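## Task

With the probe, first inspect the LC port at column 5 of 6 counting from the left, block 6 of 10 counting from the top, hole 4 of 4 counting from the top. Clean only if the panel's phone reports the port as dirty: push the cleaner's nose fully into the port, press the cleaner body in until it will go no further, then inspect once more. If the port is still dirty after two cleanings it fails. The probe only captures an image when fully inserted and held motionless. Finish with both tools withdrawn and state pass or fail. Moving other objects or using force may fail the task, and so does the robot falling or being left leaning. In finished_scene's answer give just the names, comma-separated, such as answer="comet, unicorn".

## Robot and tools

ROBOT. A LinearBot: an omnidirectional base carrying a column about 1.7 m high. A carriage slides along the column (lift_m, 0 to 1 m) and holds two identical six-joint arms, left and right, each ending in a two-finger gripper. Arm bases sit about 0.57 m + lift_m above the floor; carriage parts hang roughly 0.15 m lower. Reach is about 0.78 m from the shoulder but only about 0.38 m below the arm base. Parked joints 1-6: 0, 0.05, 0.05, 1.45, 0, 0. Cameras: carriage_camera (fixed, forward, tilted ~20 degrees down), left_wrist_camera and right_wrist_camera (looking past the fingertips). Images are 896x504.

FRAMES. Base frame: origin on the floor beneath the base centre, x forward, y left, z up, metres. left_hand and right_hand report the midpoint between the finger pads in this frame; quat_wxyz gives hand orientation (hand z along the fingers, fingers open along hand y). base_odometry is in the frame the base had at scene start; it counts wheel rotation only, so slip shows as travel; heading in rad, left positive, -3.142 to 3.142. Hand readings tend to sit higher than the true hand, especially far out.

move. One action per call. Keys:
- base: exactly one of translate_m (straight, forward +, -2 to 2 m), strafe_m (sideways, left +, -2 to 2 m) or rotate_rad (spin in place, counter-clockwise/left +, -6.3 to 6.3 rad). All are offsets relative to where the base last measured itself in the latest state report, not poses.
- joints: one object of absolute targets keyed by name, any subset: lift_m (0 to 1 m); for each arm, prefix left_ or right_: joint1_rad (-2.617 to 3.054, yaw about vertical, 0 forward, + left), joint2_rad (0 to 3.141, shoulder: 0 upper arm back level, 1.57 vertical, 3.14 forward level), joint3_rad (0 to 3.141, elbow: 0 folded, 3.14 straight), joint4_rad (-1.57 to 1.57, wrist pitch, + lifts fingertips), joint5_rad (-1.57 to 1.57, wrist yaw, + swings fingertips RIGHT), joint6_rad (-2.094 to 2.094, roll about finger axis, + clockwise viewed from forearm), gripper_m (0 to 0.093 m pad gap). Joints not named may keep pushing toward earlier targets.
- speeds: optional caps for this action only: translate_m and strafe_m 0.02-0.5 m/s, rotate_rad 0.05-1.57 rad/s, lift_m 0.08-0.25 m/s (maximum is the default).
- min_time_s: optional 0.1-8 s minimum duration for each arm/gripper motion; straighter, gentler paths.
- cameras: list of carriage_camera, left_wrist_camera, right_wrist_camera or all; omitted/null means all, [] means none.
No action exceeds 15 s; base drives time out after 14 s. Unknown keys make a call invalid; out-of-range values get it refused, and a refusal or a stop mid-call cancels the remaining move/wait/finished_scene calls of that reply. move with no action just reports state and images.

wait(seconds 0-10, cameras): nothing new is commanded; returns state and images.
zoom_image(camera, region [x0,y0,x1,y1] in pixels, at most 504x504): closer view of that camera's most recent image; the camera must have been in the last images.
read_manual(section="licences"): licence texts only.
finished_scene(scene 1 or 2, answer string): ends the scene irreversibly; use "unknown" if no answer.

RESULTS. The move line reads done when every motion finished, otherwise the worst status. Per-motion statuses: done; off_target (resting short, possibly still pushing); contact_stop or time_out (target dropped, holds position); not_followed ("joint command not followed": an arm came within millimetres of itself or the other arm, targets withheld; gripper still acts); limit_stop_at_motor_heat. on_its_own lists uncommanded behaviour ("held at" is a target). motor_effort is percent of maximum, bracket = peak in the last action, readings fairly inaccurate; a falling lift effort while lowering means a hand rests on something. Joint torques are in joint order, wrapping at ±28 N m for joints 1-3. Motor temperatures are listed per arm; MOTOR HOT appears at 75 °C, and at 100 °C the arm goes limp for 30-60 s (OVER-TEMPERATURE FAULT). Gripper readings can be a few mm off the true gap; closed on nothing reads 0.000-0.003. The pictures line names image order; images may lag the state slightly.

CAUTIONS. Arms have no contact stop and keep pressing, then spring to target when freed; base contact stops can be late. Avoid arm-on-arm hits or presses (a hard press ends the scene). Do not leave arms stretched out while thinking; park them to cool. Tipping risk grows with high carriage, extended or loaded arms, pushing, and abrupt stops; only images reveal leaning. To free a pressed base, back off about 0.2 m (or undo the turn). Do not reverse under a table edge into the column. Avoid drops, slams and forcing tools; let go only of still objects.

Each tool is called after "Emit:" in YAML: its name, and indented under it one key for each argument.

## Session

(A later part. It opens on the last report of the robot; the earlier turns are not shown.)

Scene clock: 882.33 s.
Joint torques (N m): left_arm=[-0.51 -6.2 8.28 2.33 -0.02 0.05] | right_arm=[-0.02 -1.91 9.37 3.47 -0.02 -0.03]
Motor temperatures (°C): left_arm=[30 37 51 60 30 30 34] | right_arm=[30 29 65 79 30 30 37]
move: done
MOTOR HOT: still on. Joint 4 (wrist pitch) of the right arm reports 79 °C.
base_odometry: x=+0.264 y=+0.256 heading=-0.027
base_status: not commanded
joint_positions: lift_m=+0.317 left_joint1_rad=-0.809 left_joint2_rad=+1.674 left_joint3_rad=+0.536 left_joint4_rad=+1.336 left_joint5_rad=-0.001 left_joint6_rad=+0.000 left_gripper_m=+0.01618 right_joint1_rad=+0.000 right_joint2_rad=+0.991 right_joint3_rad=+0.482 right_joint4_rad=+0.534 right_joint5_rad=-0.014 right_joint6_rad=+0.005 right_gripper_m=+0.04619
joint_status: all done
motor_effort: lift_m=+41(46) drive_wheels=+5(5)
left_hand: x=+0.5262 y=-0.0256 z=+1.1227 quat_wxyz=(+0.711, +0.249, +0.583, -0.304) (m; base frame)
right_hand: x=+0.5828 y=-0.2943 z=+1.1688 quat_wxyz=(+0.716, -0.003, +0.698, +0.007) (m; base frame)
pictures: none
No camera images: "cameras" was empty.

Emit:
move:
  joints: {"lift_m":0.3155}
  cameras: []

Emit:
wait:
  seconds: 3
  cameras: ["right_wrist_camera","carriage_camera","left_wrist_camera"]

Emit:
zoom_image:
  camera: "right_wrist_camera"
  region: [550, 0, 710, 200]

Emit:
move:
  base: {"strafe_m": 0.001}
  cameras: []

Emit:
move:
  base: {"strafe_m": 0.001}
  cameras: []

Emit:
move:
  base: {"strafe_m": -0.001}
  cameras: []

Emit:
move:
  base: {"strafe_m": -0.001}
  cameras: []

Emit:
move:
  base: {"strafe_m": -0.001}
  cameras: []

Scene clock: 888.70 s.
Joint torques (N m): left_arm=[-0.51 -6.27 8.29 2.37 -0.02 0.06] | right_arm=[-0.01 -2.07 9.43 3.44 -0.03 -0.03]
Motor temperatures (°C): left_arm=[30 37 51 59 30 30 34] | right_arm=[30 29 65 78 30 30 37]
move: done
MOTOR HOT: still on. Joint 4 (wrist pitch) of the right arm reports 78 °C.
base_odometry: x=+0.264 y=+0.256 heading=-0.027
base_status: not commanded
joint_positions: lift_m=+0.316 left_joint1_rad=-0.809 left_joint2_rad=+1.675 left_joint3_rad=+0.536 left_joint4_rad=+1.334 left_joint5_rad=-0.001 left_joint6_rad=+0.000 left_gripper_m=+0.01618 right_joint1_rad=+0.000 right_joint2_rad=+0.991 right_joint3_rad=+0.482 right_joint4_rad=+0.537 right_joint5_rad=-0.014 right_joint6_rad=+0.005 right_gripper_m=+0.04619
joint_status: all done
motor_effort: lift_m=+37(37) drive_wheels=+5(5)
left_hand: x=+0.5263 y=-0.0257 z=+1.1206 quat_wxyz=(+0.711, +0.249, +0.583, -0.304) (m; base frame)
right_hand: x=+0.5828 y=-0.2943 z=+1.1679 quat_wxyz=(+0.717, -0.003, +0.697, +0.007) (m; base frame)
pictures: none
No camera images: "cameras" was empty.

Scene clock: 891.70 s.
Joint torques (N m): left_arm=[-0.53 -6.34 8.28 2.36 -0.01 0.05] | right_arm=[0.01 -2 9.33 3.47 -0.07 -0.02]
Motor temperatures (°C): left_arm=[30 37 50 59 30 30 34] | right_arm=[30 29 65 78 30 30 37]
MOTOR HOT: still on. Joint 4 (wrist pitch) of the right arm reports 78 °C.
base_odometry: x=+0.264 y=+0.256 heading=-0.027
base_status: not commanded
joint_positions: lift_m=+0.316 left_joint1_rad=-0.809 left_joint2_rad=+1.675 left_joint3_rad=+0.536 left_joint4_rad=+1.334 left_joint5_rad=-0.001 left_joint6_rad=+0.000 left_gripper_m=+0.01618 right_joint1_rad=+0.000 right_joint2_rad=+0.991 right_joint3_rad=+0.482 right_joint4_rad=+0.537 right_joint5_rad=-0.014 right_joint6_rad=+0.005 right_gripper_m=+0.04619
joint_status: all done
motor_effort: lift_m=+36(37) drive_wheels=+5(5)
left_hand: x=+0.5263 y=-0.0257 z=+1.1206 quat_wxyz=(+0.711, +0.249, +0.583, -0.304) (m; base frame)
right_hand: x=+0.5828 y=-0.2943 z=+1.1679 quat_wxyz=(+0.717, -0.003, +0.697, +0.007) (m; base frame)
wait: 3.00 s; at rest by 0.27 s
pictures: carriage_camera, left_wrist_camera, right_wrist_camera
camera_calibration:
carriage_camera: T_world_to_cam=[[0.0462105, -0.998783, 0.0172131, -0.030803], [-0.373918, -0.0332736, -0.926865, 1.26194], [0.92631, 0.0363946, -0.375001, 0.381279], [0, 0, 0, 1]] pos_world=[0.120105, -0.0026525, 1.31316]
left_wrist_camera: T_world_to_cam=[[-0.724287, -0.689167, 0.0213848, 0.332449], [-0.291312, 0.277752, -0.915418, 1.19222], [0.624936, -0.669255, -0.401935, 0.231213], [0, 0, 0, 1]] pos_world=[0.443603, 0.0527114, 1.1772]
right_wrist_camera: T_world_to_cam=[[-0.0162514, -0.999867, -0.000976688, -0.286623], [-0.61862, 0.0108222, -0.785615, 1.27885], [0.785522, -0.0121631, -0.618714, 0.384914], [0, 0, 0, 1]] pos_world=[0.484104, -0.295743, 1.24255]

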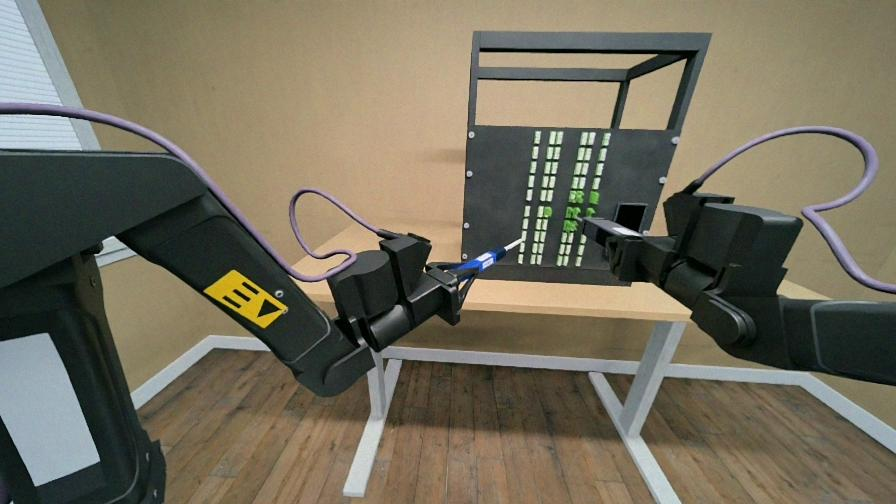

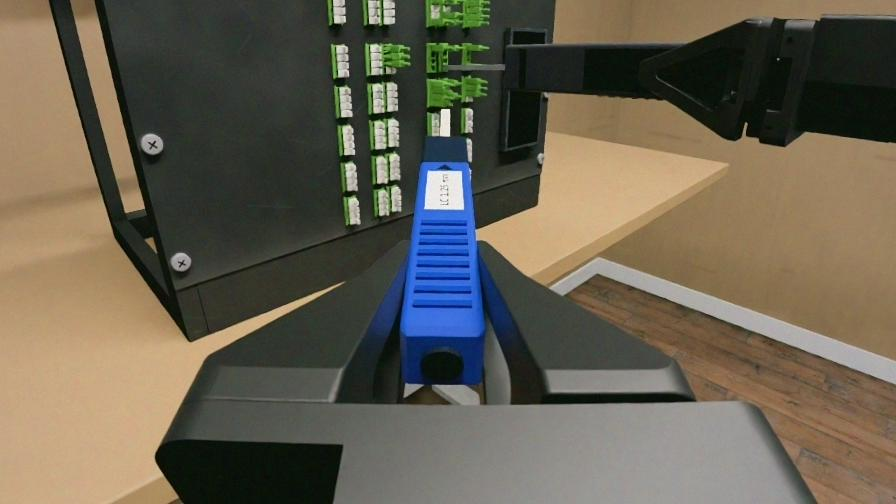

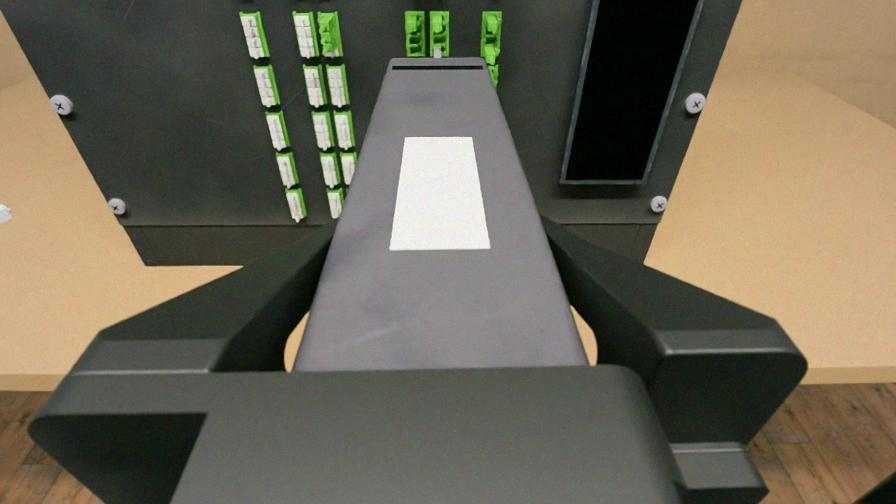

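Scaled by 2.520 from the camera's 896x504 image, which has a finer 1280x720 frame.

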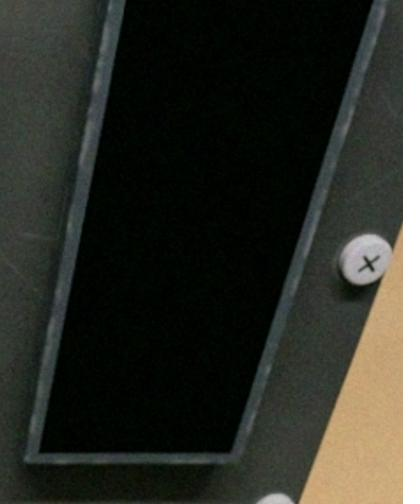

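Scene clock: 892.17 s.
Joint torques (N m): left_arm=[-0.58 -6.42 8.31 2.35 -0.02 0.06] | right_arm=[0.02 -1.95 9.44 3.46 -0.04 -0.02]
Motor temperatures (°C): left_arm=[30 37 50 59 30 30 34] | right_arm=[30 29 65 78 30 30 37]
move: done
MOTOR HOT: still on. Joint 4 (wrist pitch) of the right arm reports 78 °C.
base_odometry: x=+0.264 y=+0.257 heading=-0.027
base_status: done
joint_positions: lift_m=+0.316 left_joint1_rad=-0.809 left_joint2_rad=+1.675 left_joint3_rad=+0.536 left_joint4_rad=+1.334 left_joint5_rad=-0.001 left_joint6_rad=+0.000 left_gripper_m=+0.01618 right_joint1_rad=+0.000 right_joint2_rad=+0.991 right_joint3_rad=+0.482 right_joint4_rad=+0.537 right_joint5_rad=-0.014 right_joint6_rad=+0.006 right_gripper_m=+0.04619
joint_status: not commanded
motor_effort: lift_m=+36(36) drive_wheels=+3(9)
left_hand: x=+0.5263 y=-0.0257 z=+1.1206 quat_wxyz=(+0.711, +0.249, +0.583, -0.304) (m; base frame)
right_hand: x=+0.5828 y=-0.2943 z=+1.1679 quat_wxyz=(+0.717, -0.003, +0.697, +0.007) (m; base frame)
pictures: none
No camera images: "cameras" was empty.

Scene clock: 892.60 s.
Joint torques (N m): left_arm=[-0.5 -6.34 8.23 2.35 -0.01 0.05] | right_arm=[-0.06 -1.95 9.33 3.46 -0.03 -0.05]
Motor temperatures (°C): left_arm=[30 37 50 58 30 30 34] | right_arm=[30 29 65 78 30 30 37]
move: done
MOTOR HOT: still on. Joint 4 (wrist pitch) of the right arm reports 78 °C.
base_odometry: x=+0.264 y=+0.258 heading=-0.028
base_status: done
joint_positions: lift_m=+0.316 left_joint1_rad=-0.809 left_joint2_rad=+1.675 left_joint3_rad=+0.536 left_joint4_rad=+1.334 left_joint5_rad=-0.001 left_joint6_rad=+0.000 left_gripper_m=+0.01618 right_joint1_rad=+0.000 right_joint2_rad=+0.991 right_joint3_rad=+0.482 right_joint4_rad=+0.538 right_joint5_rad=-0.014 right_joint6_rad=+0.006 right_gripper_m=+0.04619
joint_status: not commanded
motor_effort: lift_m=+36(36) drive_wheels=+3(6)
left_hand: x=+0.5263 y=-0.0257 z=+1.1206 quat_wxyz=(+0.711, +0.249, +0.583, -0.304) (m; base frame)
right_hand: x=+0.5829 y=-0.2943 z=+1.1679 quat_wxyz=(+0.717, -0.003, +0.697, +0.007) (m; base frame)
pictures: none
No camera images: "cameras" was empty.

Scene clock: 893.03 s.
Joint torques (N m): left_arm=[-0.46 -6.32 8.28 2.37 -0.03 0.05] | right_arm=[0.03 -1.98 9.4 3.44 -0.08 -0.03]
Motor temperatures (°C): left_arm=[30 37 50 58 30 30 34] | right_arm=[30 29 65 78 30 30 37]
move: done
MOTOR HOT: still on. Joint 4 (wrist pitch) of the right arm reports 78 °C.
base_odometry: x=+0.264 y=+0.257 heading=-0.028
base_status: done
joint_positions: lift_m=+0.316 left_joint1_rad=-0.810 left_joint2_rad=+1.675 left_joint3_rad=+0.536 left_joint4_rad=+1.334 left_joint5_rad=+0.000 left_joint6_rad=+0.000 left_gripper_m=+0.01618 right_joint1_rad=+0.000 right_joint2_rad=+0.992 right_joint3_rad=+0.482 right_joint4_rad=+0.538 right_joint5_rad=-0.014 right_joint6_rad=+0.006 right_gripper_m=+0.04619
joint_status: not commanded
motor_effort: lift_m=+35(37) drive_wheels=+3(5)
left_hand: x=+0.5260 y=-0.0260 z=+1.1206 quat_wxyz=(+0.711, +0.250, +0.583, -0.304) (m; base frame)
right_hand: x=+0.5830 y=-0.2943 z=+1.1678 quat_wxyz=(+0.717, -0.003, +0.697, +0.007) (m; base frame)
pictures: none
No camera images: "cameras" was empty.

Scene clock: 893.47 s.
Joint torques (N m): left_arm=[-0.44 -6.31 8.27 2.36 -0.03 0.05] | right_arm=[0.01 -2.06 9.26 3.39 -0.05 -0.05]
Motor temperatures (°C): left_arm=[30 37 50 58 30 30 34] | right_arm=[30 29 65 77 30 30 37]
move: done
MOTOR HOT: still on. Joint 4 (wrist pitch) of the right arm reports 77 °C.
base_odometry: x=+0.264 y=+0.256 heading=-0.027
base_status: done
joint_positions: lift_m=+0.316 left_joint1_rad=-0.810 left_joint2_rad=+1.675 left_joint3_rad=+0.536 left_joint4_rad=+1.334 left_joint5_rad=+0.000 left_joint6_rad=+0.000 left_gripper_m=+0.01618 right_joint1_rad=+0.000 right_joint2_rad=+0.992 right_joint3_rad=+0.482 right_joint4_rad=+0.538 right_joint5_rad=-0.014 right_joint6_rad=+0.006 right_gripper_m=+0.04619
joint_status: not commanded
motor_effort: lift_m=+35(36) drive_wheels=+4(6)
left_hand: x=+0.5258 y=-0.0262 z=+1.1206 quat_wxyz=(+0.710, +0.250, +0.583, -0.305) (m; base frame)
right_hand: x=+0.5830 y=-0.2943 z=+1.1678 quat_wxyz=(+0.717, -0.003, +0.697, +0.007) (m; base frame)
pictures: none
No camera images: "cameras" was empty.

Scene clock: 893.90 s.
Joint torques (N m): left_arm=[-0.39 -6.19 8.31 2.35 -0.05 0.04] | right_arm=[-0.08 -2.06 9.31 3.42 -0.04 -0.03]
Motor temperatures (°C): left_arm=[30 37 50 58 30 30 34] | right_arm=[30 29 65 77 30 30 37]
move: done
MOTOR HOT: still on. Joint 4 (wrist pitch) of the right arm reports 77 °C.
base_odometry: x=+0.264 y=+0.255 heading=-0.027
base_status: done
joint_positions: lift_m=+0.316 left_joint1_rad=-0.810 left_joint2_rad=+1.675 left_joint3_rad=+0.536 left_joint4_rad=+1.334 left_joint5_rad=+0.000 left_joint6_rad=+0.000 left_gripper_m=+0.01618 right_joint1_rad=+0.000 right_joint2_rad=+0.993 right_joint3_rad=+0.482 right_joint4_rad=+0.538 right_joint5_rad=-0.014 right_joint6_rad=+0.006 right_gripper_m=+0.04619
joint_status: not commanded
motor_effort: lift_m=+35(36) drive_wheels=+4(6)
left_hand: x=+0.5258 y=-0.0262 z=+1.1206 quat_wxyz=(+0.710, +0.250, +0.583, -0.305) (m; base frame)
right_hand: x=+0.5831 y=-0.2942 z=+1.1677 quat_wxyz=(+0.717, -0.003, +0.697, +0.007) (m; base frame)
pictures: none
No camera images: "cameras" was empty.

Emit:
move:
  base: {"translate_m": -0.003}
  speeds: {"translate_m": 0.02}
  cameras: []

Emit:
wait:
  seconds: 0.5
  cameras: ["right_wrist_camera"]

Emit:
zoom_image:
  camera: "right_wrist_camera"
  region: [422, 30, 452, 54]

Emit:
zoom_image:
  camera: "right_wrist_camera"
  region: [400, 5, 450, 55]

Scene clock: 920.57 s.
Joint torques (N m): left_arm=[-0.38 -6.32 8.31 2.38 -0.03 0.06] | right_arm=[0.2 -3.43 9.09 3.25 -0.07 -0.06]
Motor temperatures (°C): left_arm=[30 37 49 58 30 30 34] | right_arm=[30 29 67 76 30 30 37]
move: done
MOTOR HOT: still on. Joint 4 (wrist pitch) of the right arm reports 76 °C.
base_odometry: x=+0.261 y=+0.255 heading=-0.027
base_status: done
joint_positions: lift_m=+0.316 left_joint1_rad=-0.810 left_joint2_rad=+1.675 left_joint3_rad=+0.536 left_joint4_rad=+1.334 left_joint5_rad=+0.000 left_joint6_rad=+0.000 left_gripper_m=+0.01618 right_joint1_rad=+0.000 right_joint2_rad=+1.008 right_joint3_rad=+0.486 right_joint4_rad=+0.550 right_joint5_rad=-0.014 right_joint6_rad=+0.006 right_gripper_m=+0.04619
joint_status: not commanded
motor_effort: lift_m=+35(37) drive_wheels=+3(9)
left_hand: x=+0.5257 y=-0.0262 z=+1.1206 quat_wxyz=(+0.710, +0.250, +0.583, -0.305) (m; base frame)
right_hand: x=+0.5856 y=-0.2942 z=+1.1674 quat_wxyz=(+0.717, -0.003, +0.697, +0.007) (m; base frame)
pictures: none
No camera images: "cameras" was empty.

Scene clock: 921.07 s.
Joint torques (N m): left_arm=[-0.36 -6.31 8.24 2.36 -0.02 0.05] | right_arm=[-0.01 -3.54 9.1 3.3 -0.05 -0.03]
Motor temperatures (°C): left_arm=[30 37 49 58 30 30 34] | right_arm=[30 29 67 76 30 30 37]
MOTOR HOT: still on. Joint 4 (wrist pitch) of the right arm reports 76 °C.
base_odometry: x=+0.261 y=+0.255 heading=-0.027
base_status: done
joint_positions: lift_m=+0.316 left_joint1_rad=-0.810 left_joint2_rad=+1.675 left_joint3_rad=+0.536 left_joint4_rad=+1.334 left_joint5_rad=+0.000 left_joint6_rad=+0.000 left_gripper_m=+0.01618 right_joint1_rad=+0.000 right_joint2_rad=+1.008 right_joint3_rad=+0.486 right_joint4_rad=+0.550 right_joint5_rad=-0.014 right_joint6_rad=+0.006 right_gripper_m=+0.04619
joint_status: not commanded
motor_effort: lift_m=+35(37) drive_wheels=+3(9)
left_hand: x=+0.5257 y=-0.0262 z=+1.1206 quat_wxyz=(+0.710, +0.250, +0.583, -0.305) (m; base frame)
right_hand: x=+0.5856 y=-0.2942 z=+1.1674 quat_wxyz=(+0.717, -0.003, +0.697, +0.007) (m; base frame)
wait: 0.50 s; at rest by 0.27 s
pictures: right_wrist_camera
camera_calibration:
right_wrist_camera: T_world_to_cam=[[-0.0158162, -0.999873, -0.00207042, -0.285436], [-0.618073, 0.0114045, -0.786038, 1.28047], [0.785961, -0.0111525, -0.618175, 0.381838], [0, 0, 0, 1]] pos_world=[0.486803, -0.295744, 1.24195]

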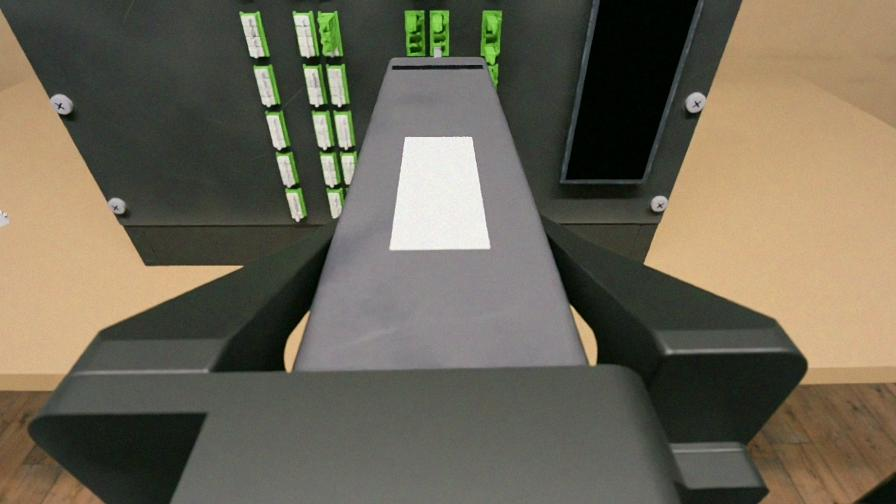

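Scaled by 16.800 from the camera's 896x504 image, which has a finer 1280x720 frame.

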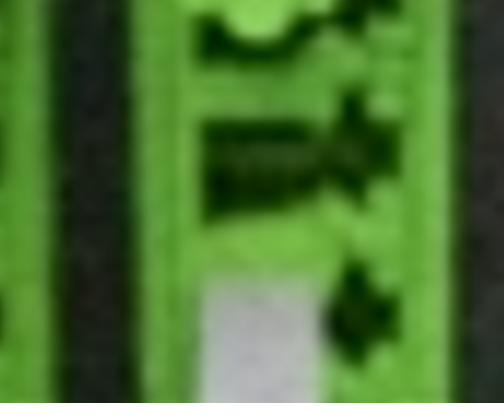

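Scaled by 10.080 from the camera's 896x504 image, which has a finer 1280x720 frame.

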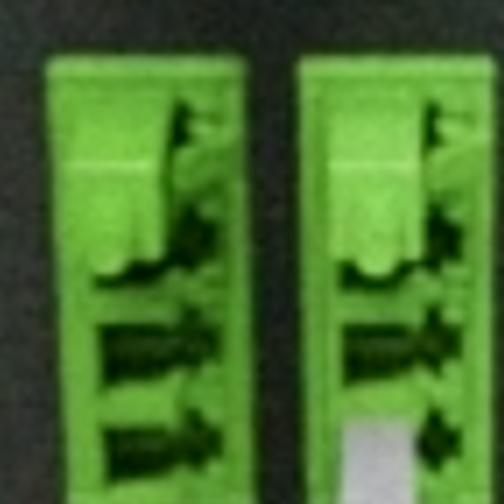

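Emit:
move:
  base: {"translate_m": -0.001}
  joints: {"right_joint4_rad":0.600}
  speeds: {"translate_m": 0.02}
  cameras: []

Emit:
move:
  base: {"strafe_m": -0.001}
  cameras: []

Emit:
wait:
  seconds: 0.5
  cameras: ["right_wrist_camera"]

Emit:
zoom_image:
  camera: "right_wrist_camera"
  region: [422, 30, 452, 54]

Emit:
move:
  base: {"translate_m": 0.003}
  speeds: {"translate_m": 0.02}
  cameras: []

Emit:
move:
  base: {"translate_m": 0.002}
  speeds: {"translate_m": 0.02}
  cameras: ["right_wrist_camera"]

Emit:
zoom_image:
  camera: "right_wrist_camera"
  region: [422, 30, 452, 54]

Scene clock: 927.03 s.
Joint torques (N m): left_arm=[-0.43 -6.35 8.27 2.36 -0.03 0.06] | right_arm=[-0.02 -3.88 8.91 3.07 -0.04 -0.03]
Motor temperatures (°C): left_arm=[30 37 49 57 30 30 34] | right_arm=[30 29 69 78 30 30 37]
move: off_target
MOTOR HOT: still on. Joint 4 (wrist pitch) of the right arm reports 78 °C.
base_odometry: x=+0.260 y=+0.255 heading=-0.027
base_status: done
joint_positions: lift_m=+0.316 left_joint1_rad=-0.810 left_joint2_rad=+1.675 left_joint3_rad=+0.536 left_joint4_rad=+1.335 left_joint5_rad=+0.000 left_joint6_rad=+0.000 left_gripper_m=+0.01618 right_joint1_rad=+0.000 right_joint2_rad=+1.011 right_joint3_rad=+0.488 right_joint4_rad=+0.550 right_joint5_rad=-0.014 right_joint6_rad=+0.006 right_gripper_m=+0.04619
joint_status: right_joint4_rad off_target (ended at +0.550, target +0.600)
motor_effort: lift_m=+36(37) drive_wheels=-3(9)
left_hand: x=+0.5257 y=-0.0262 z=+1.1207 quat_wxyz=(+0.711, +0.250, +0.583, -0.305) (m; base frame)
right_hand: x=+0.5863 y=-0.2942 z=+1.1671 quat_wxyz=(+0.716, -0.003, +0.698, +0.007) (m; base frame)
pictures: none
No camera images: "cameras" was empty.

Scene clock: 927.50 s.
Joint torques (N m): left_arm=[-0.38 -6.34 8.25 2.37 -0.04 0.04] | right_arm=[0.01 -3.9 8.87 3.05 -0.03 -0.04]
Motor temperatures (°C): left_arm=[30 37 49 57 30 30 34] | right_arm=[30 29 68 78 30 30 37]
move: done
MOTOR HOT: still on. Joint 4 (wrist pitch) of the right arm reports 78 °C.
base_odometry: x=+0.260 y=+0.255 heading=-0.027
base_status: done
joint_positions: lift_m=+0.316 left_joint1_rad=-0.810 left_joint2_rad=+1.675 left_joint3_rad=+0.536 left_joint4_rad=+1.335 left_joint5_rad=+0.001 left_joint6_rad=+0.000 left_gripper_m=+0.01618 right_joint1_rad=+0.000 right_joint2_rad=+1.011 right_joint3_rad=+0.488 right_joint4_rad=+0.549 right_joint5_rad=-0.014 right_joint6_rad=+0.006 right_gripper_m=+0.04619
joint_status: not commanded
motor_effort: lift_m=+35(36) drive_wheels=+3(5)
left_hand: x=+0.5256 y=-0.0264 z=+1.1207 quat_wxyz=(+0.710, +0.250, +0.583, -0.305) (m; base frame)
right_hand: x=+0.5863 y=-0.2942 z=+1.1670 quat_wxyz=(+0.716, -0.003, +0.698, +0.007) (m; base frame)
pictures: none
No camera images: "cameras" was empty.

Scene clock: 928.00 s.
Joint torques (N m): left_arm=[-0.4 -6.31 8.27 2.34 -0.01 0.06] | right_arm=[-0.02 -3.9 8.85 3.09 -0.05 -0.01]
Motor temperatures (°C): left_arm=[30 37 49 57 30 30 34] | right_arm=[30 29 68 78 30 30 37]
MOTOR HOT: still on. Joint 4 (wrist pitch) of the right arm reports 78 °C.
base_odometry: x=+0.260 y=+0.255 heading=-0.027
base_status: done
joint_positions: lift_m=+0.316 left_joint1_rad=-0.810 left_joint2_rad=+1.675 left_joint3_rad=+0.536 left_joint4_rad=+1.335 left_joint5_rad=+0.000 left_joint6_rad=+0.000 left_gripper_m=+0.01618 right_joint1_rad=+0.000 right_joint2_rad=+1.011 right_joint3_rad=+0.488 right_joint4_rad=+0.549 right_joint5_rad=-0.014 right_joint6_rad=+0.006 right_gripper_m=+0.04619
joint_status: not commanded
motor_effort: lift_m=+36(36) drive_wheels=+3(5)
left_hand: x=+0.5258 y=-0.0262 z=+1.1207 quat_wxyz=(+0.711, +0.250, +0.583, -0.305) (m; base frame)
right_hand: x=+0.5863 y=-0.2942 z=+1.1670 quat_wxyz=(+0.716, -0.003, +0.698, +0.007) (m; base frame)
wait: 0.50 s; at rest by 0.27 s
pictures: right_wrist_camera
camera_calibration:
right_wrist_camera: T_world_to_cam=[[-0.0158211, -0.999873, -0.00203449, -0.285465], [-0.619864, 0.0114047, -0.784626, 1.28001], [0.78455, -0.0111525, -0.619965, 0.384056], [0, 0, 0, 1]] pos_world=[0.487606, -0.295744, 1.24185]

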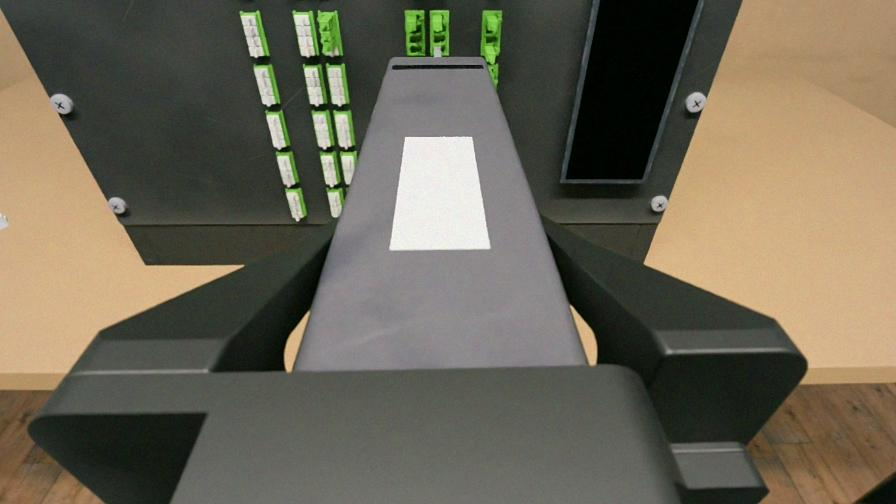

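Scaled by 16.800 from the camera's 896x504 image, which has a finer 1280x720 frame.

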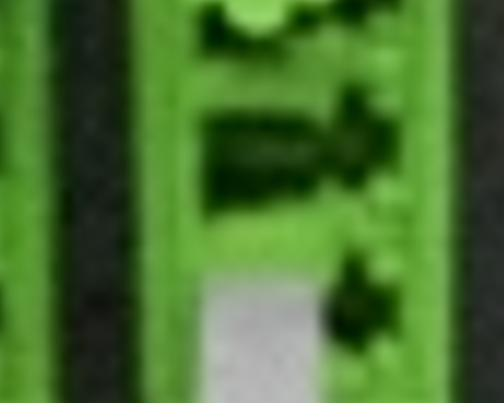

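Scene clock: 928.53 s.
Joint torques (N m): left_arm=[-0.47 -6.31 8.25 2.36 -0.01 0.05] | right_arm=[0.1 -2.19 8.85 3.3 -0.05 -0.03]
Motor temperatures (°C): left_arm=[30 37 49 57 30 30 34] | right_arm=[30 29 68 78 30 30 37]
move: done
MOTOR HOT: still on. Joint 4 (wrist pitch) of the right arm reports 78 °C.
base_odometry: x=+0.263 y=+0.254 heading=-0.026
base_status: done
joint_positions: lift_m=+0.316 left_joint1_rad=-0.810 left_joint2_rad=+1.675 left_joint3_rad=+0.536 left_joint4_rad=+1.335 left_joint5_rad=+0.000 left_joint6_rad=+0.000 left_gripper_m=+0.01618 right_joint1_rad=+0.000 right_joint2_rad=+0.994 right_joint3_rad=+0.488 right_joint4_rad=+0.530 right_joint5_rad=-0.014 right_joint6_rad=+0.006 right_gripper_m=+0.04619
joint_status: not commanded
motor_effort: lift_m=+36(37) drive_wheels=+4(11)
left_hand: x=+0.5258 y=-0.0261 z=+1.1207 quat_wxyz=(+0.711, +0.250, +0.583, -0.305) (m; base frame)
right_hand: x=+0.5837 y=-0.2942 z=+1.1682 quat_wxyz=(+0.716, -0.003, +0.699, +0.007) (m; base frame)
pictures: none
No camera images: "cameras" was empty.

Scene clock: 929.03 s.
Joint torques (N m): left_arm=[-0.42 -6.34 8.31 2.35 -0.01 0.05] | right_arm=[-0.09 -1.29 9.06 3.44 -0.04 -0.02]
Motor temperatures (°C): left_arm=[30 37 49 57 30 30 34] | right_arm=[30 29 68 78 30 30 37]
move: done
MOTOR HOT: still on. Joint 4 (wrist pitch) of the right arm reports 78 °C.
base_odometry: x=+0.265 y=+0.254 heading=-0.026
base_status: done
joint_positions: lift_m=+0.316 left_joint1_rad=-0.810 left_joint2_rad=+1.675 left_joint3_rad=+0.536 left_joint4_rad=+1.335 left_joint5_rad=+0.000 left_joint6_rad=+0.000 left_gripper_m=+0.01618 right_joint1_rad=+0.000 right_joint2_rad=+0.985 right_joint3_rad=+0.488 right_joint4_rad=+0.519 right_joint5_rad=-0.014 right_joint6_rad=+0.006 right_gripper_m=+0.04619
joint_status: not commanded
motor_effort: lift_m=+35(36) drive_wheels=+5(16)
left_hand: x=+0.5258 y=-0.0261 z=+1.1207 quat_wxyz=(+0.711, +0.250, +0.583, -0.305) (m; base frame)
right_hand: x=+0.5823 y=-0.2942 z=+1.1686 quat_wxyz=(+0.715, -0.003, +0.699, +0.007) (m; base frame)
pictures: right_wrist_camera
camera_calibration:
right_wrist_camera: T_world_to_cam=[[-0.0158295, -0.999873, -0.00196773, -0.285597], [-0.623155, 0.0114045, -0.782016, 1.2777], [0.781939, -0.0111527, -0.623256, 0.393472], [0, 0, 0, 1]] pos_world=[0.48401, -0.295744, 1.24385]

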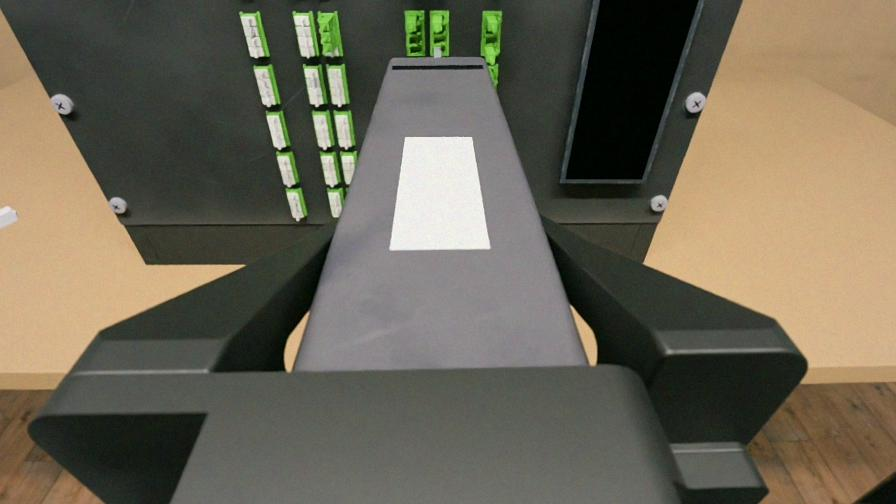

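Scaled by 16.800 from the camera's 896x504 image, which has a finer 1280x720 frame.

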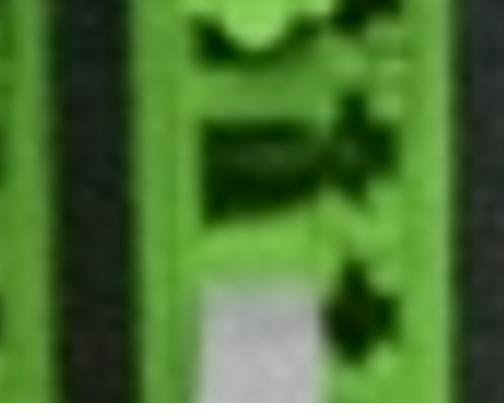

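Emit:
wait:
  seconds: 0.5

Emit:
zoom_image:
  camera: "right_wrist_camera"
  region: [422, 30, 452, 54]

Scene clock: 939.50 s.
Joint torques (N m): left_arm=[-0.42 -6.28 8.28 2.35 -0.02 0.05] | right_arm=[-0.06 -1.33 8.92 3.44 -0.03 -0.03]
Motor temperatures (°C): left_arm=[30 37 49 57 30 30 34] | right_arm=[30 29 67 79 30 30 37]
MOTOR HOT: still on. Joint 4 (wrist pitch) of the right arm reports 79 °C.
base_odometry: x=+0.265 y=+0.254 heading=-0.026
base_status: done
joint_positions: lift_m=+0.316 left_joint1_rad=-0.810 left_joint2_rad=+1.675 left_joint3_rad=+0.536 left_joint4_rad=+1.335 left_joint5_rad=+0.000 left_joint6_rad=+0.000 left_gripper_m=+0.01618 right_joint1_rad=+0.000 right_joint2_rad=+0.985 right_joint3_rad=+0.488 right_joint4_rad=+0.519 right_joint5_rad=-0.014 right_joint6_rad=+0.006 right_gripper_m=+0.04619
joint_status: not commanded
motor_effort: lift_m=+36(36) drive_wheels=+4(16)
left_hand: x=+0.5258 y=-0.0261 z=+1.1207 quat_wxyz=(+0.711, +0.250, +0.583, -0.305) (m; base frame)
right_hand: x=+0.5823 y=-0.2942 z=+1.1686 quat_wxyz=(+0.715, -0.003, +0.699, +0.007) (m; base frame)
wait: 0.50 s; at rest from the start
pictures: carriage_camera, left_wrist_camera, right_wrist_camera
camera_calibration:
carriage_camera: T_world_to_cam=[[0.0462105, -0.998783, 0.0172131, -0.030803], [-0.373918, -0.0332736, -0.926865, 1.26194], [0.92631, 0.0363946, -0.375001, 0.381279], [0, 0, 0, 1]] pos_world=[0.120105, -0.0026525, 1.31316]
left_wrist_camera: T_world_to_cam=[[-0.725619, -0.68777, 0.0212142, 0.332749], [-0.290441, 0.278184, -0.915564, 1.19197], [0.623796, -0.670512, -0.401612, 0.231399], [0, 0, 0, 1]] pos_world=[0.4433, 0.0524234, 1.1772]
right_wrist_camera: T_world_to_cam=[[-0.0158295, -0.999873, -0.00196773, -0.285597], [-0.623155, 0.0114045, -0.782016, 1.2777], [0.781939, -0.0111527, -0.623256, 0.393472], [0, 0, 0, 1]] pos_world=[0.48401, -0.295744, 1.24385]

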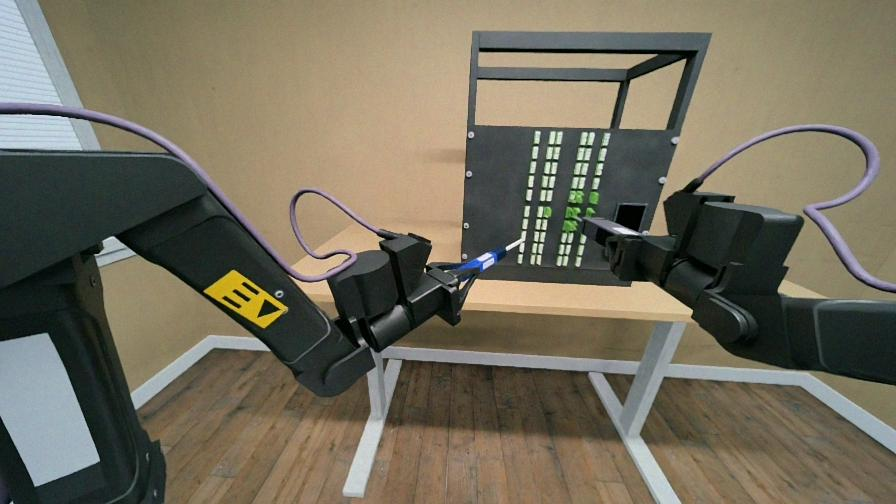

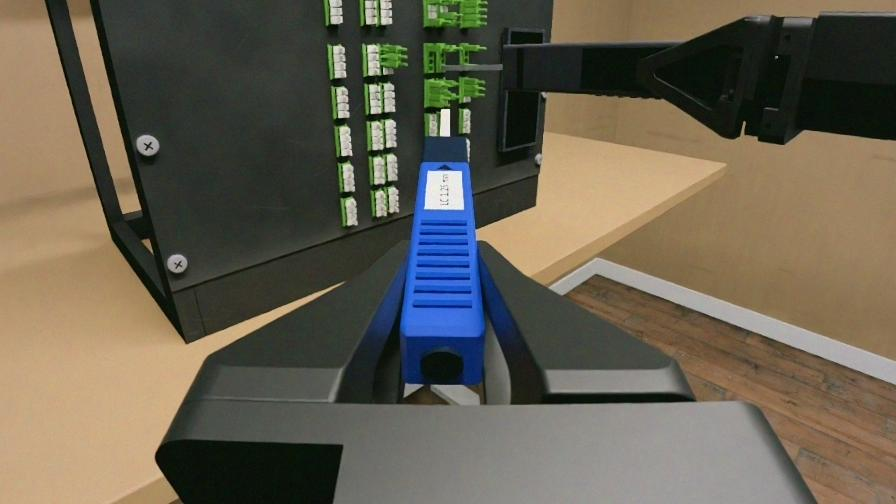

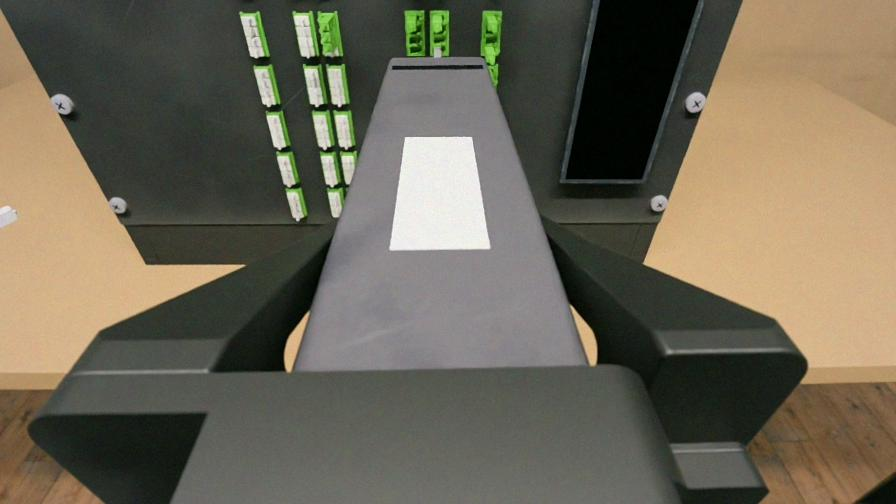

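Scaled by 16.800 from the camera's 896x504 image, which has a finer 1280x720 frame.

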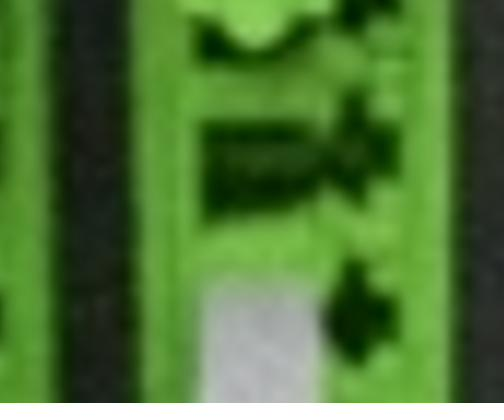

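Emit:
move:
  base: {"translate_m": -0.0015}
  speeds: {"translate_m": 0.02}
  cameras: []

Emit:
wait:
  seconds: 3
  cameras: ["left_wrist_camera","right_wrist_camera"]

Emit:
zoom_image:
  camera: "left_wrist_camera"
  region: [410, 20, 550, 160]

Emit:
zoom_image:
  camera: "right_wrist_camera"
  region: [422, 30, 452, 54]

Scene clock: 949.47 s.
Joint torques (N m): left_arm=[-0.34 -6.31 8.28 2.33 -0.02 0.05] | right_arm=[-0.05 -2.13 8.91 3.3 -0.07 -0.05]
Motor temperatures (°C): left_arm=[30 37 49 57 30 30 34] | right_arm=[30 29 66 79 30 30 37]
move: done
MOTOR HOT: still on. Joint 4 (wrist pitch) of the right arm reports 79 °C.
base_odometry: x=+0.263 y=+0.254 heading=-0.026
base_status: done
joint_positions: lift_m=+0.316 left_joint1_rad=-0.810 left_joint2_rad=+1.675 left_joint3_rad=+0.536 left_joint4_rad=+1.335 left_joint5_rad=+0.000 left_joint6_rad=+0.000 left_gripper_m=+0.01618 right_joint1_rad=+0.000 right_joint2_rad=+0.993 right_joint3_rad=+0.488 right_joint4_rad=+0.529 right_joint5_rad=-0.014 right_joint6_rad=+0.006 right_gripper_m=+0.04619
joint_status: not commanded
motor_effort: lift_m=+35(36) drive_wheels=+3(6)
left_hand: x=+0.5258 y=-0.0262 z=+1.1207 quat_wxyz=(+0.711, +0.250, +0.583, -0.305) (m; base frame)
right_hand: x=+0.5836 y=-0.2942 z=+1.1680 quat_wxyz=(+0.715, -0.003, +0.699, +0.007) (m; base frame)
pictures: none
No camera images: "cameras" was empty.

Scene clock: 952.47 s.
Joint torques (N m): left_arm=[-0.4 -6.31 8.28 2.35 -0.03 0.05] | right_arm=[0.05 -2.19 8.9 3.32 -0.05 -0.03]
Motor temperatures (°C): left_arm=[30 37 49 57 30 30 34] | right_arm=[30 29 66 80 30 30 37]
MOTOR HOT: still on. Joint 4 (wrist pitch) of the right arm reports 80 °C.
base_odometry: x=+0.263 y=+0.254 heading=-0.026
base_status: done
joint_positions: lift_m=+0.316 left_joint1_rad=-0.810 left_joint2_rad=+1.675 left_joint3_rad=+0.536 left_joint4_rad=+1.335 left_joint5_rad=+0.000 left_joint6_rad=+0.000 left_gripper_m=+0.01618 right_joint1_rad=+0.000 right_joint2_rad=+0.993 right_joint3_rad=+0.488 right_joint4_rad=+0.529 right_joint5_rad=-0.014 right_joint6_rad=+0.006 right_gripper_m=+0.04619
joint_status: not commanded
motor_effort: lift_m=+36(36) drive_wheels=+3(6)
left_hand: x=+0.5258 y=-0.0262 z=+1.1207 quat_wxyz=(+0.711, +0.250, +0.583, -0.305) (m; base frame)
right_hand: x=+0.5836 y=-0.2942 z=+1.1680 quat_wxyz=(+0.715, -0.003, +0.699, +0.007) (m; base frame)
wait: 3.00 s; at rest by 0.27 s
pictures: left_wrist_camera, right_wrist_camera
camera_calibration:
left_wrist_camera: T_world_to_cam=[[-0.725857, -0.687521, 0.0211318, 0.33294], [-0.290287, 0.278333, -0.915568, 1.1919], [0.62359, -0.670706, -0.401608, 0.231498], [0, 0, 0, 1]] pos_world=[0.4433, 0.0524255, 1.1772]
right_wrist_camera: T_world_to_cam=[[-0.0158272, -0.999873, -0.00198574, -0.285558], [-0.622262, 0.0114044, -0.782726, 1.27835], [0.782649, -0.0111527, -0.622364, 0.390646], [0, 0, 0, 1]] pos_world=[0.485209, -0.295744, 1.24315]

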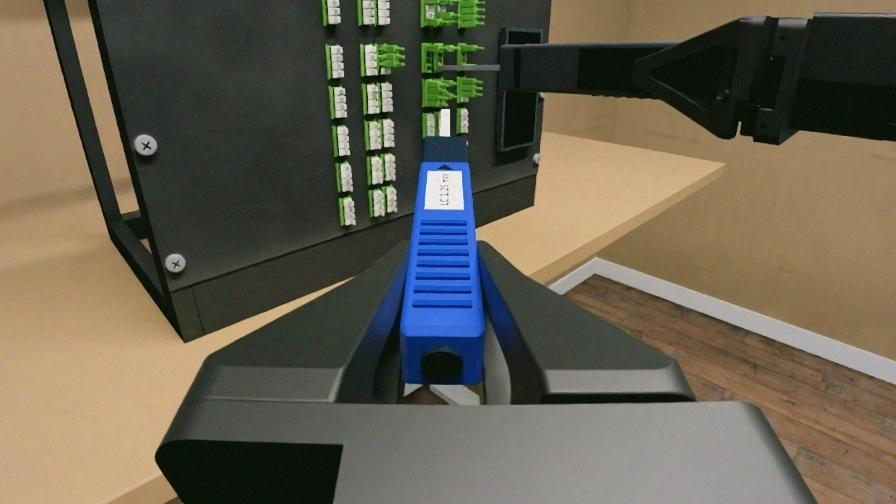

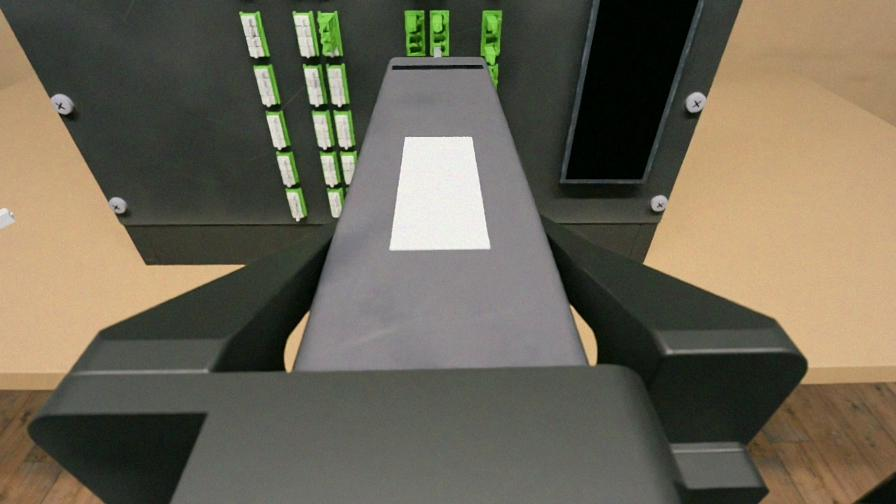

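Scaled by 3.600 from the camera's 896x504 image, which has a finer 1280x720 frame.

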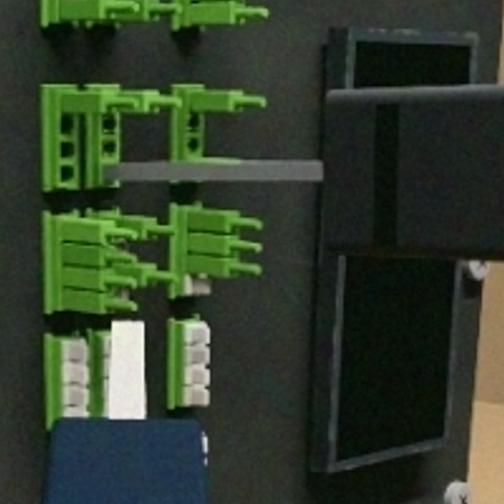

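Scaled by 16.800 from the camera's 896x504 image, which has a finer 1280x720 frame.

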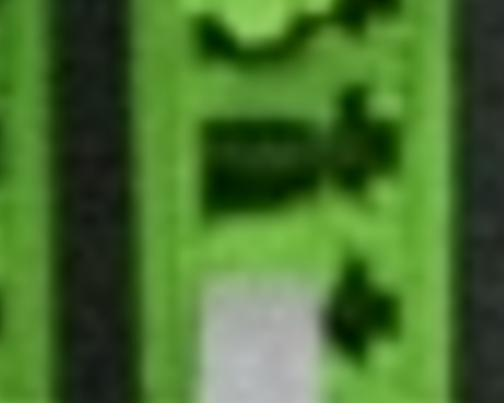

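Emit:
zoom_image:
  camera: "right_wrist_camera"
  region: [540, 0, 740, 200]

Emit:
zoom_image:
  camera: "left_wrist_camera"
  region: [420, 38, 470, 88]

Emit:
zoom_image:
  camera: "right_wrist_camera"
  region: [398, 4, 510, 60]

Scaled by 2.520 from the camera's 896x504 image, which has a finer 1280x720 frame.

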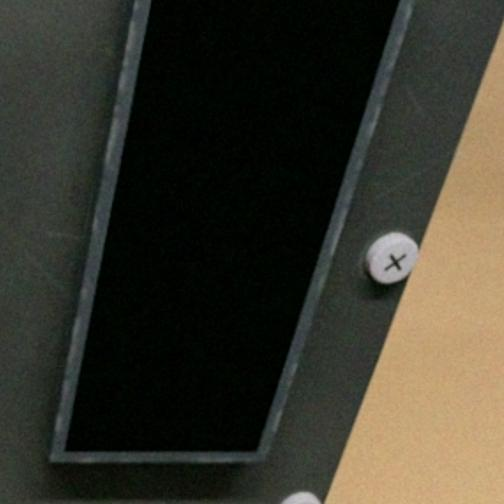

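Scaled by 10.080 from the camera's 896x504 image, which has a finer 1280x720 frame.

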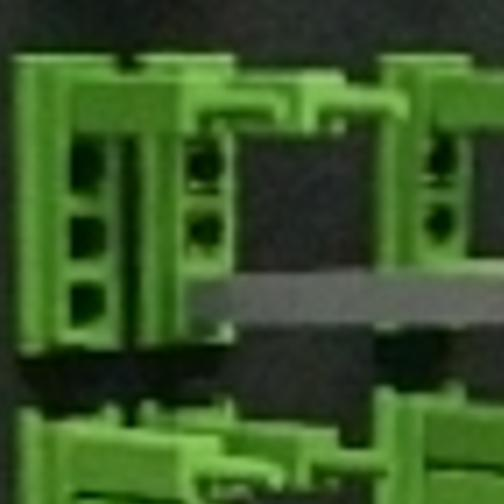

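Scaled by 4.500 from the camera's 896x504 image, which has a finer 1280x720 frame.

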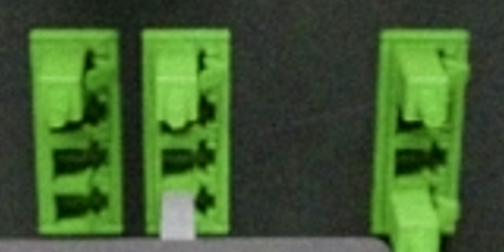

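Emit:
move:
  base: {"translate_m": -0.002}
  speeds: {"translate_m": 0.02}
  cameras: []

Emit:
move:
  joints: {"lift_m": 0.3145}
  cameras: []

Emit:
wait:
  seconds: 0.5
  cameras: ["right_wrist_camera"]

Emit:
zoom_image:
  camera: "right_wrist_camera"
  region: [422, 30, 452, 54]

Scene clock: 979.57 s.
Joint torques (N m): left_arm=[-0.43 -6.32 8.25 2.33 -0.03 0.06] | right_arm=[-0.09 -3.04 8.85 3.18 0.01 -0.05]
Motor temperatures (°C): left_arm=[30 37 49 57 30 30 34] | right_arm=[30 29 66 85 30 30 37]
move: done
MOTOR HOT: still on. Joint 4 (wrist pitch) of the right arm reports 85 °C.
base_odometry: x=+0.261 y=+0.255 heading=-0.026
base_status: done
joint_positions: lift_m=+0.316 left_joint1_rad=-0.810 left_joint2_rad=+1.675 left_joint3_rad=+0.536 left_joint4_rad=+1.335 left_joint5_rad=+0.000 left_joint6_rad=+0.000 left_gripper_m=+0.01618 right_joint1_rad=+0.000 right_joint2_rad=+1.004 right_joint3_rad=+0.488 right_joint4_rad=+0.540 right_joint5_rad=-0.014 right_joint6_rad=+0.006 right_gripper_m=+0.04619
joint_status: not commanded
motor_effort: lift_m=+36(37) drive_wheels=+1(11)
left_hand: x=+0.5256 y=-0.0263 z=+1.1208 quat_wxyz=(+0.711, +0.250, +0.583, -0.305) (m; base frame)
right_hand: x=+0.5852 y=-0.2942 z=+1.1674 quat_wxyz=(+0.716, -0.003, +0.698, +0.007) (m; base frame)
pictures: none
No camera images: "cameras" was empty.

Scene clock: 979.87 s.
Joint torques (N m): left_arm=[-0.38 -6.26 8.31 2.35 -0.03 0.05] | right_arm=[0.03 -2.97 8.91 3.16 -0.05 -0.06]
Motor temperatures (°C): left_arm=[30 37 49 57 30 30 34] | right_arm=[30 29 66 85 30 30 37]
move: done
MOTOR HOT: still on. Joint 4 (wrist pitch) of the right arm reports 85 °C.
base_odometry: x=+0.261 y=+0.255 heading=-0.026
base_status: not commanded
joint_positions: lift_m=+0.315 left_joint1_rad=-0.810 left_joint2_rad=+1.675 left_joint3_rad=+0.536 left_joint4_rad=+1.334 left_joint5_rad=+0.000 left_joint6_rad=+0.000 left_gripper_m=+0.01618 right_joint1_rad=+0.000 right_joint2_rad=+1.004 right_joint3_rad=+0.488 right_joint4_rad=+0.543 right_joint5_rad=-0.014 right_joint6_rad=+0.006 right_gripper_m=+0.04619
joint_status: all done
motor_effort: lift_m=+36(37) drive_wheels=+1(1)
left_hand: x=+0.5256 y=-0.0263 z=+1.1196 quat_wxyz=(+0.710, +0.250, +0.583, -0.305) (m; base frame)
right_hand: x=+0.5852 y=-0.2942 z=+1.1670 quat_wxyz=(+0.716, -0.003, +0.698, +0.007) (m; base frame)
pictures: none
No camera images: "cameras" was empty.

Scene clock: 980.37 s.
Joint torques (N m): left_arm=[-0.39 -6.3 8.31 2.36 -0.03 0.05] | right_arm=[-0.09 -3.21 8.85 3.18 -0.02 -0.03]
Motor temperatures (°C): left_arm=[30 37 49 57 30 30 34] | right_arm=[30 29 66 85 30 30 37]
MOTOR HOT: still on. Joint 4 (wrist pitch) of the right arm reports 85 °C.
base_odometry: x=+0.261 y=+0.255 heading=-0.026
base_status: not commanded
joint_positions: lift_m=+0.315 left_joint1_rad=-0.810 left_joint2_rad=+1.675 left_joint3_rad=+0.536 left_joint4_rad=+1.334 left_joint5_rad=+0.000 left_joint6_rad=+0.000 left_gripper_m=+0.01618 right_joint1_rad=+0.000 right_joint2_rad=+1.004 right_joint3_rad=+0.488 right_joint4_rad=+0.543 right_joint5_rad=-0.014 right_joint6_rad=+0.006 right_gripper_m=+0.04619
joint_status: all done
motor_effort: lift_m=+34(37) drive_wheels=+1(1)
left_hand: x=+0.5256 y=-0.0263 z=+1.1196 quat_wxyz=(+0.710, +0.250, +0.583, -0.305) (m; base frame)
right_hand: x=+0.5852 y=-0.2942 z=+1.1670 quat_wxyz=(+0.716, -0.003, +0.698, +0.007) (m; base frame)
wait: 0.50 s; at rest by 0.27 s
pictures: right_wrist_camera
camera_calibration:
right_wrist_camera: T_world_to_cam=[[-0.0158196, -0.999873, -0.00204709, -0.285468], [-0.619252, 0.0114049, -0.78511, 1.27955], [0.785033, -0.0111524, -0.619353, 0.383863], [0, 0, 0, 1]] pos_world=[0.486505, -0.295744, 1.24175]

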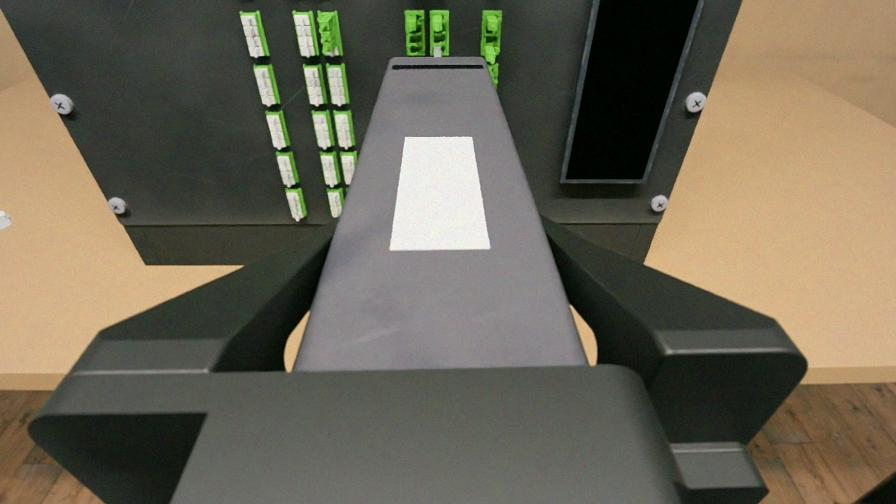

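Scaled by 16.800 from the camera's 896x504 image, which has a finer 1280x720 frame.

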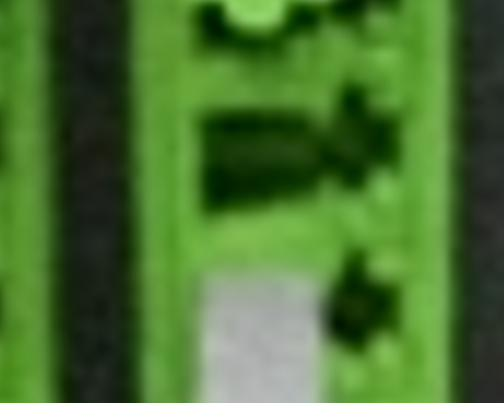

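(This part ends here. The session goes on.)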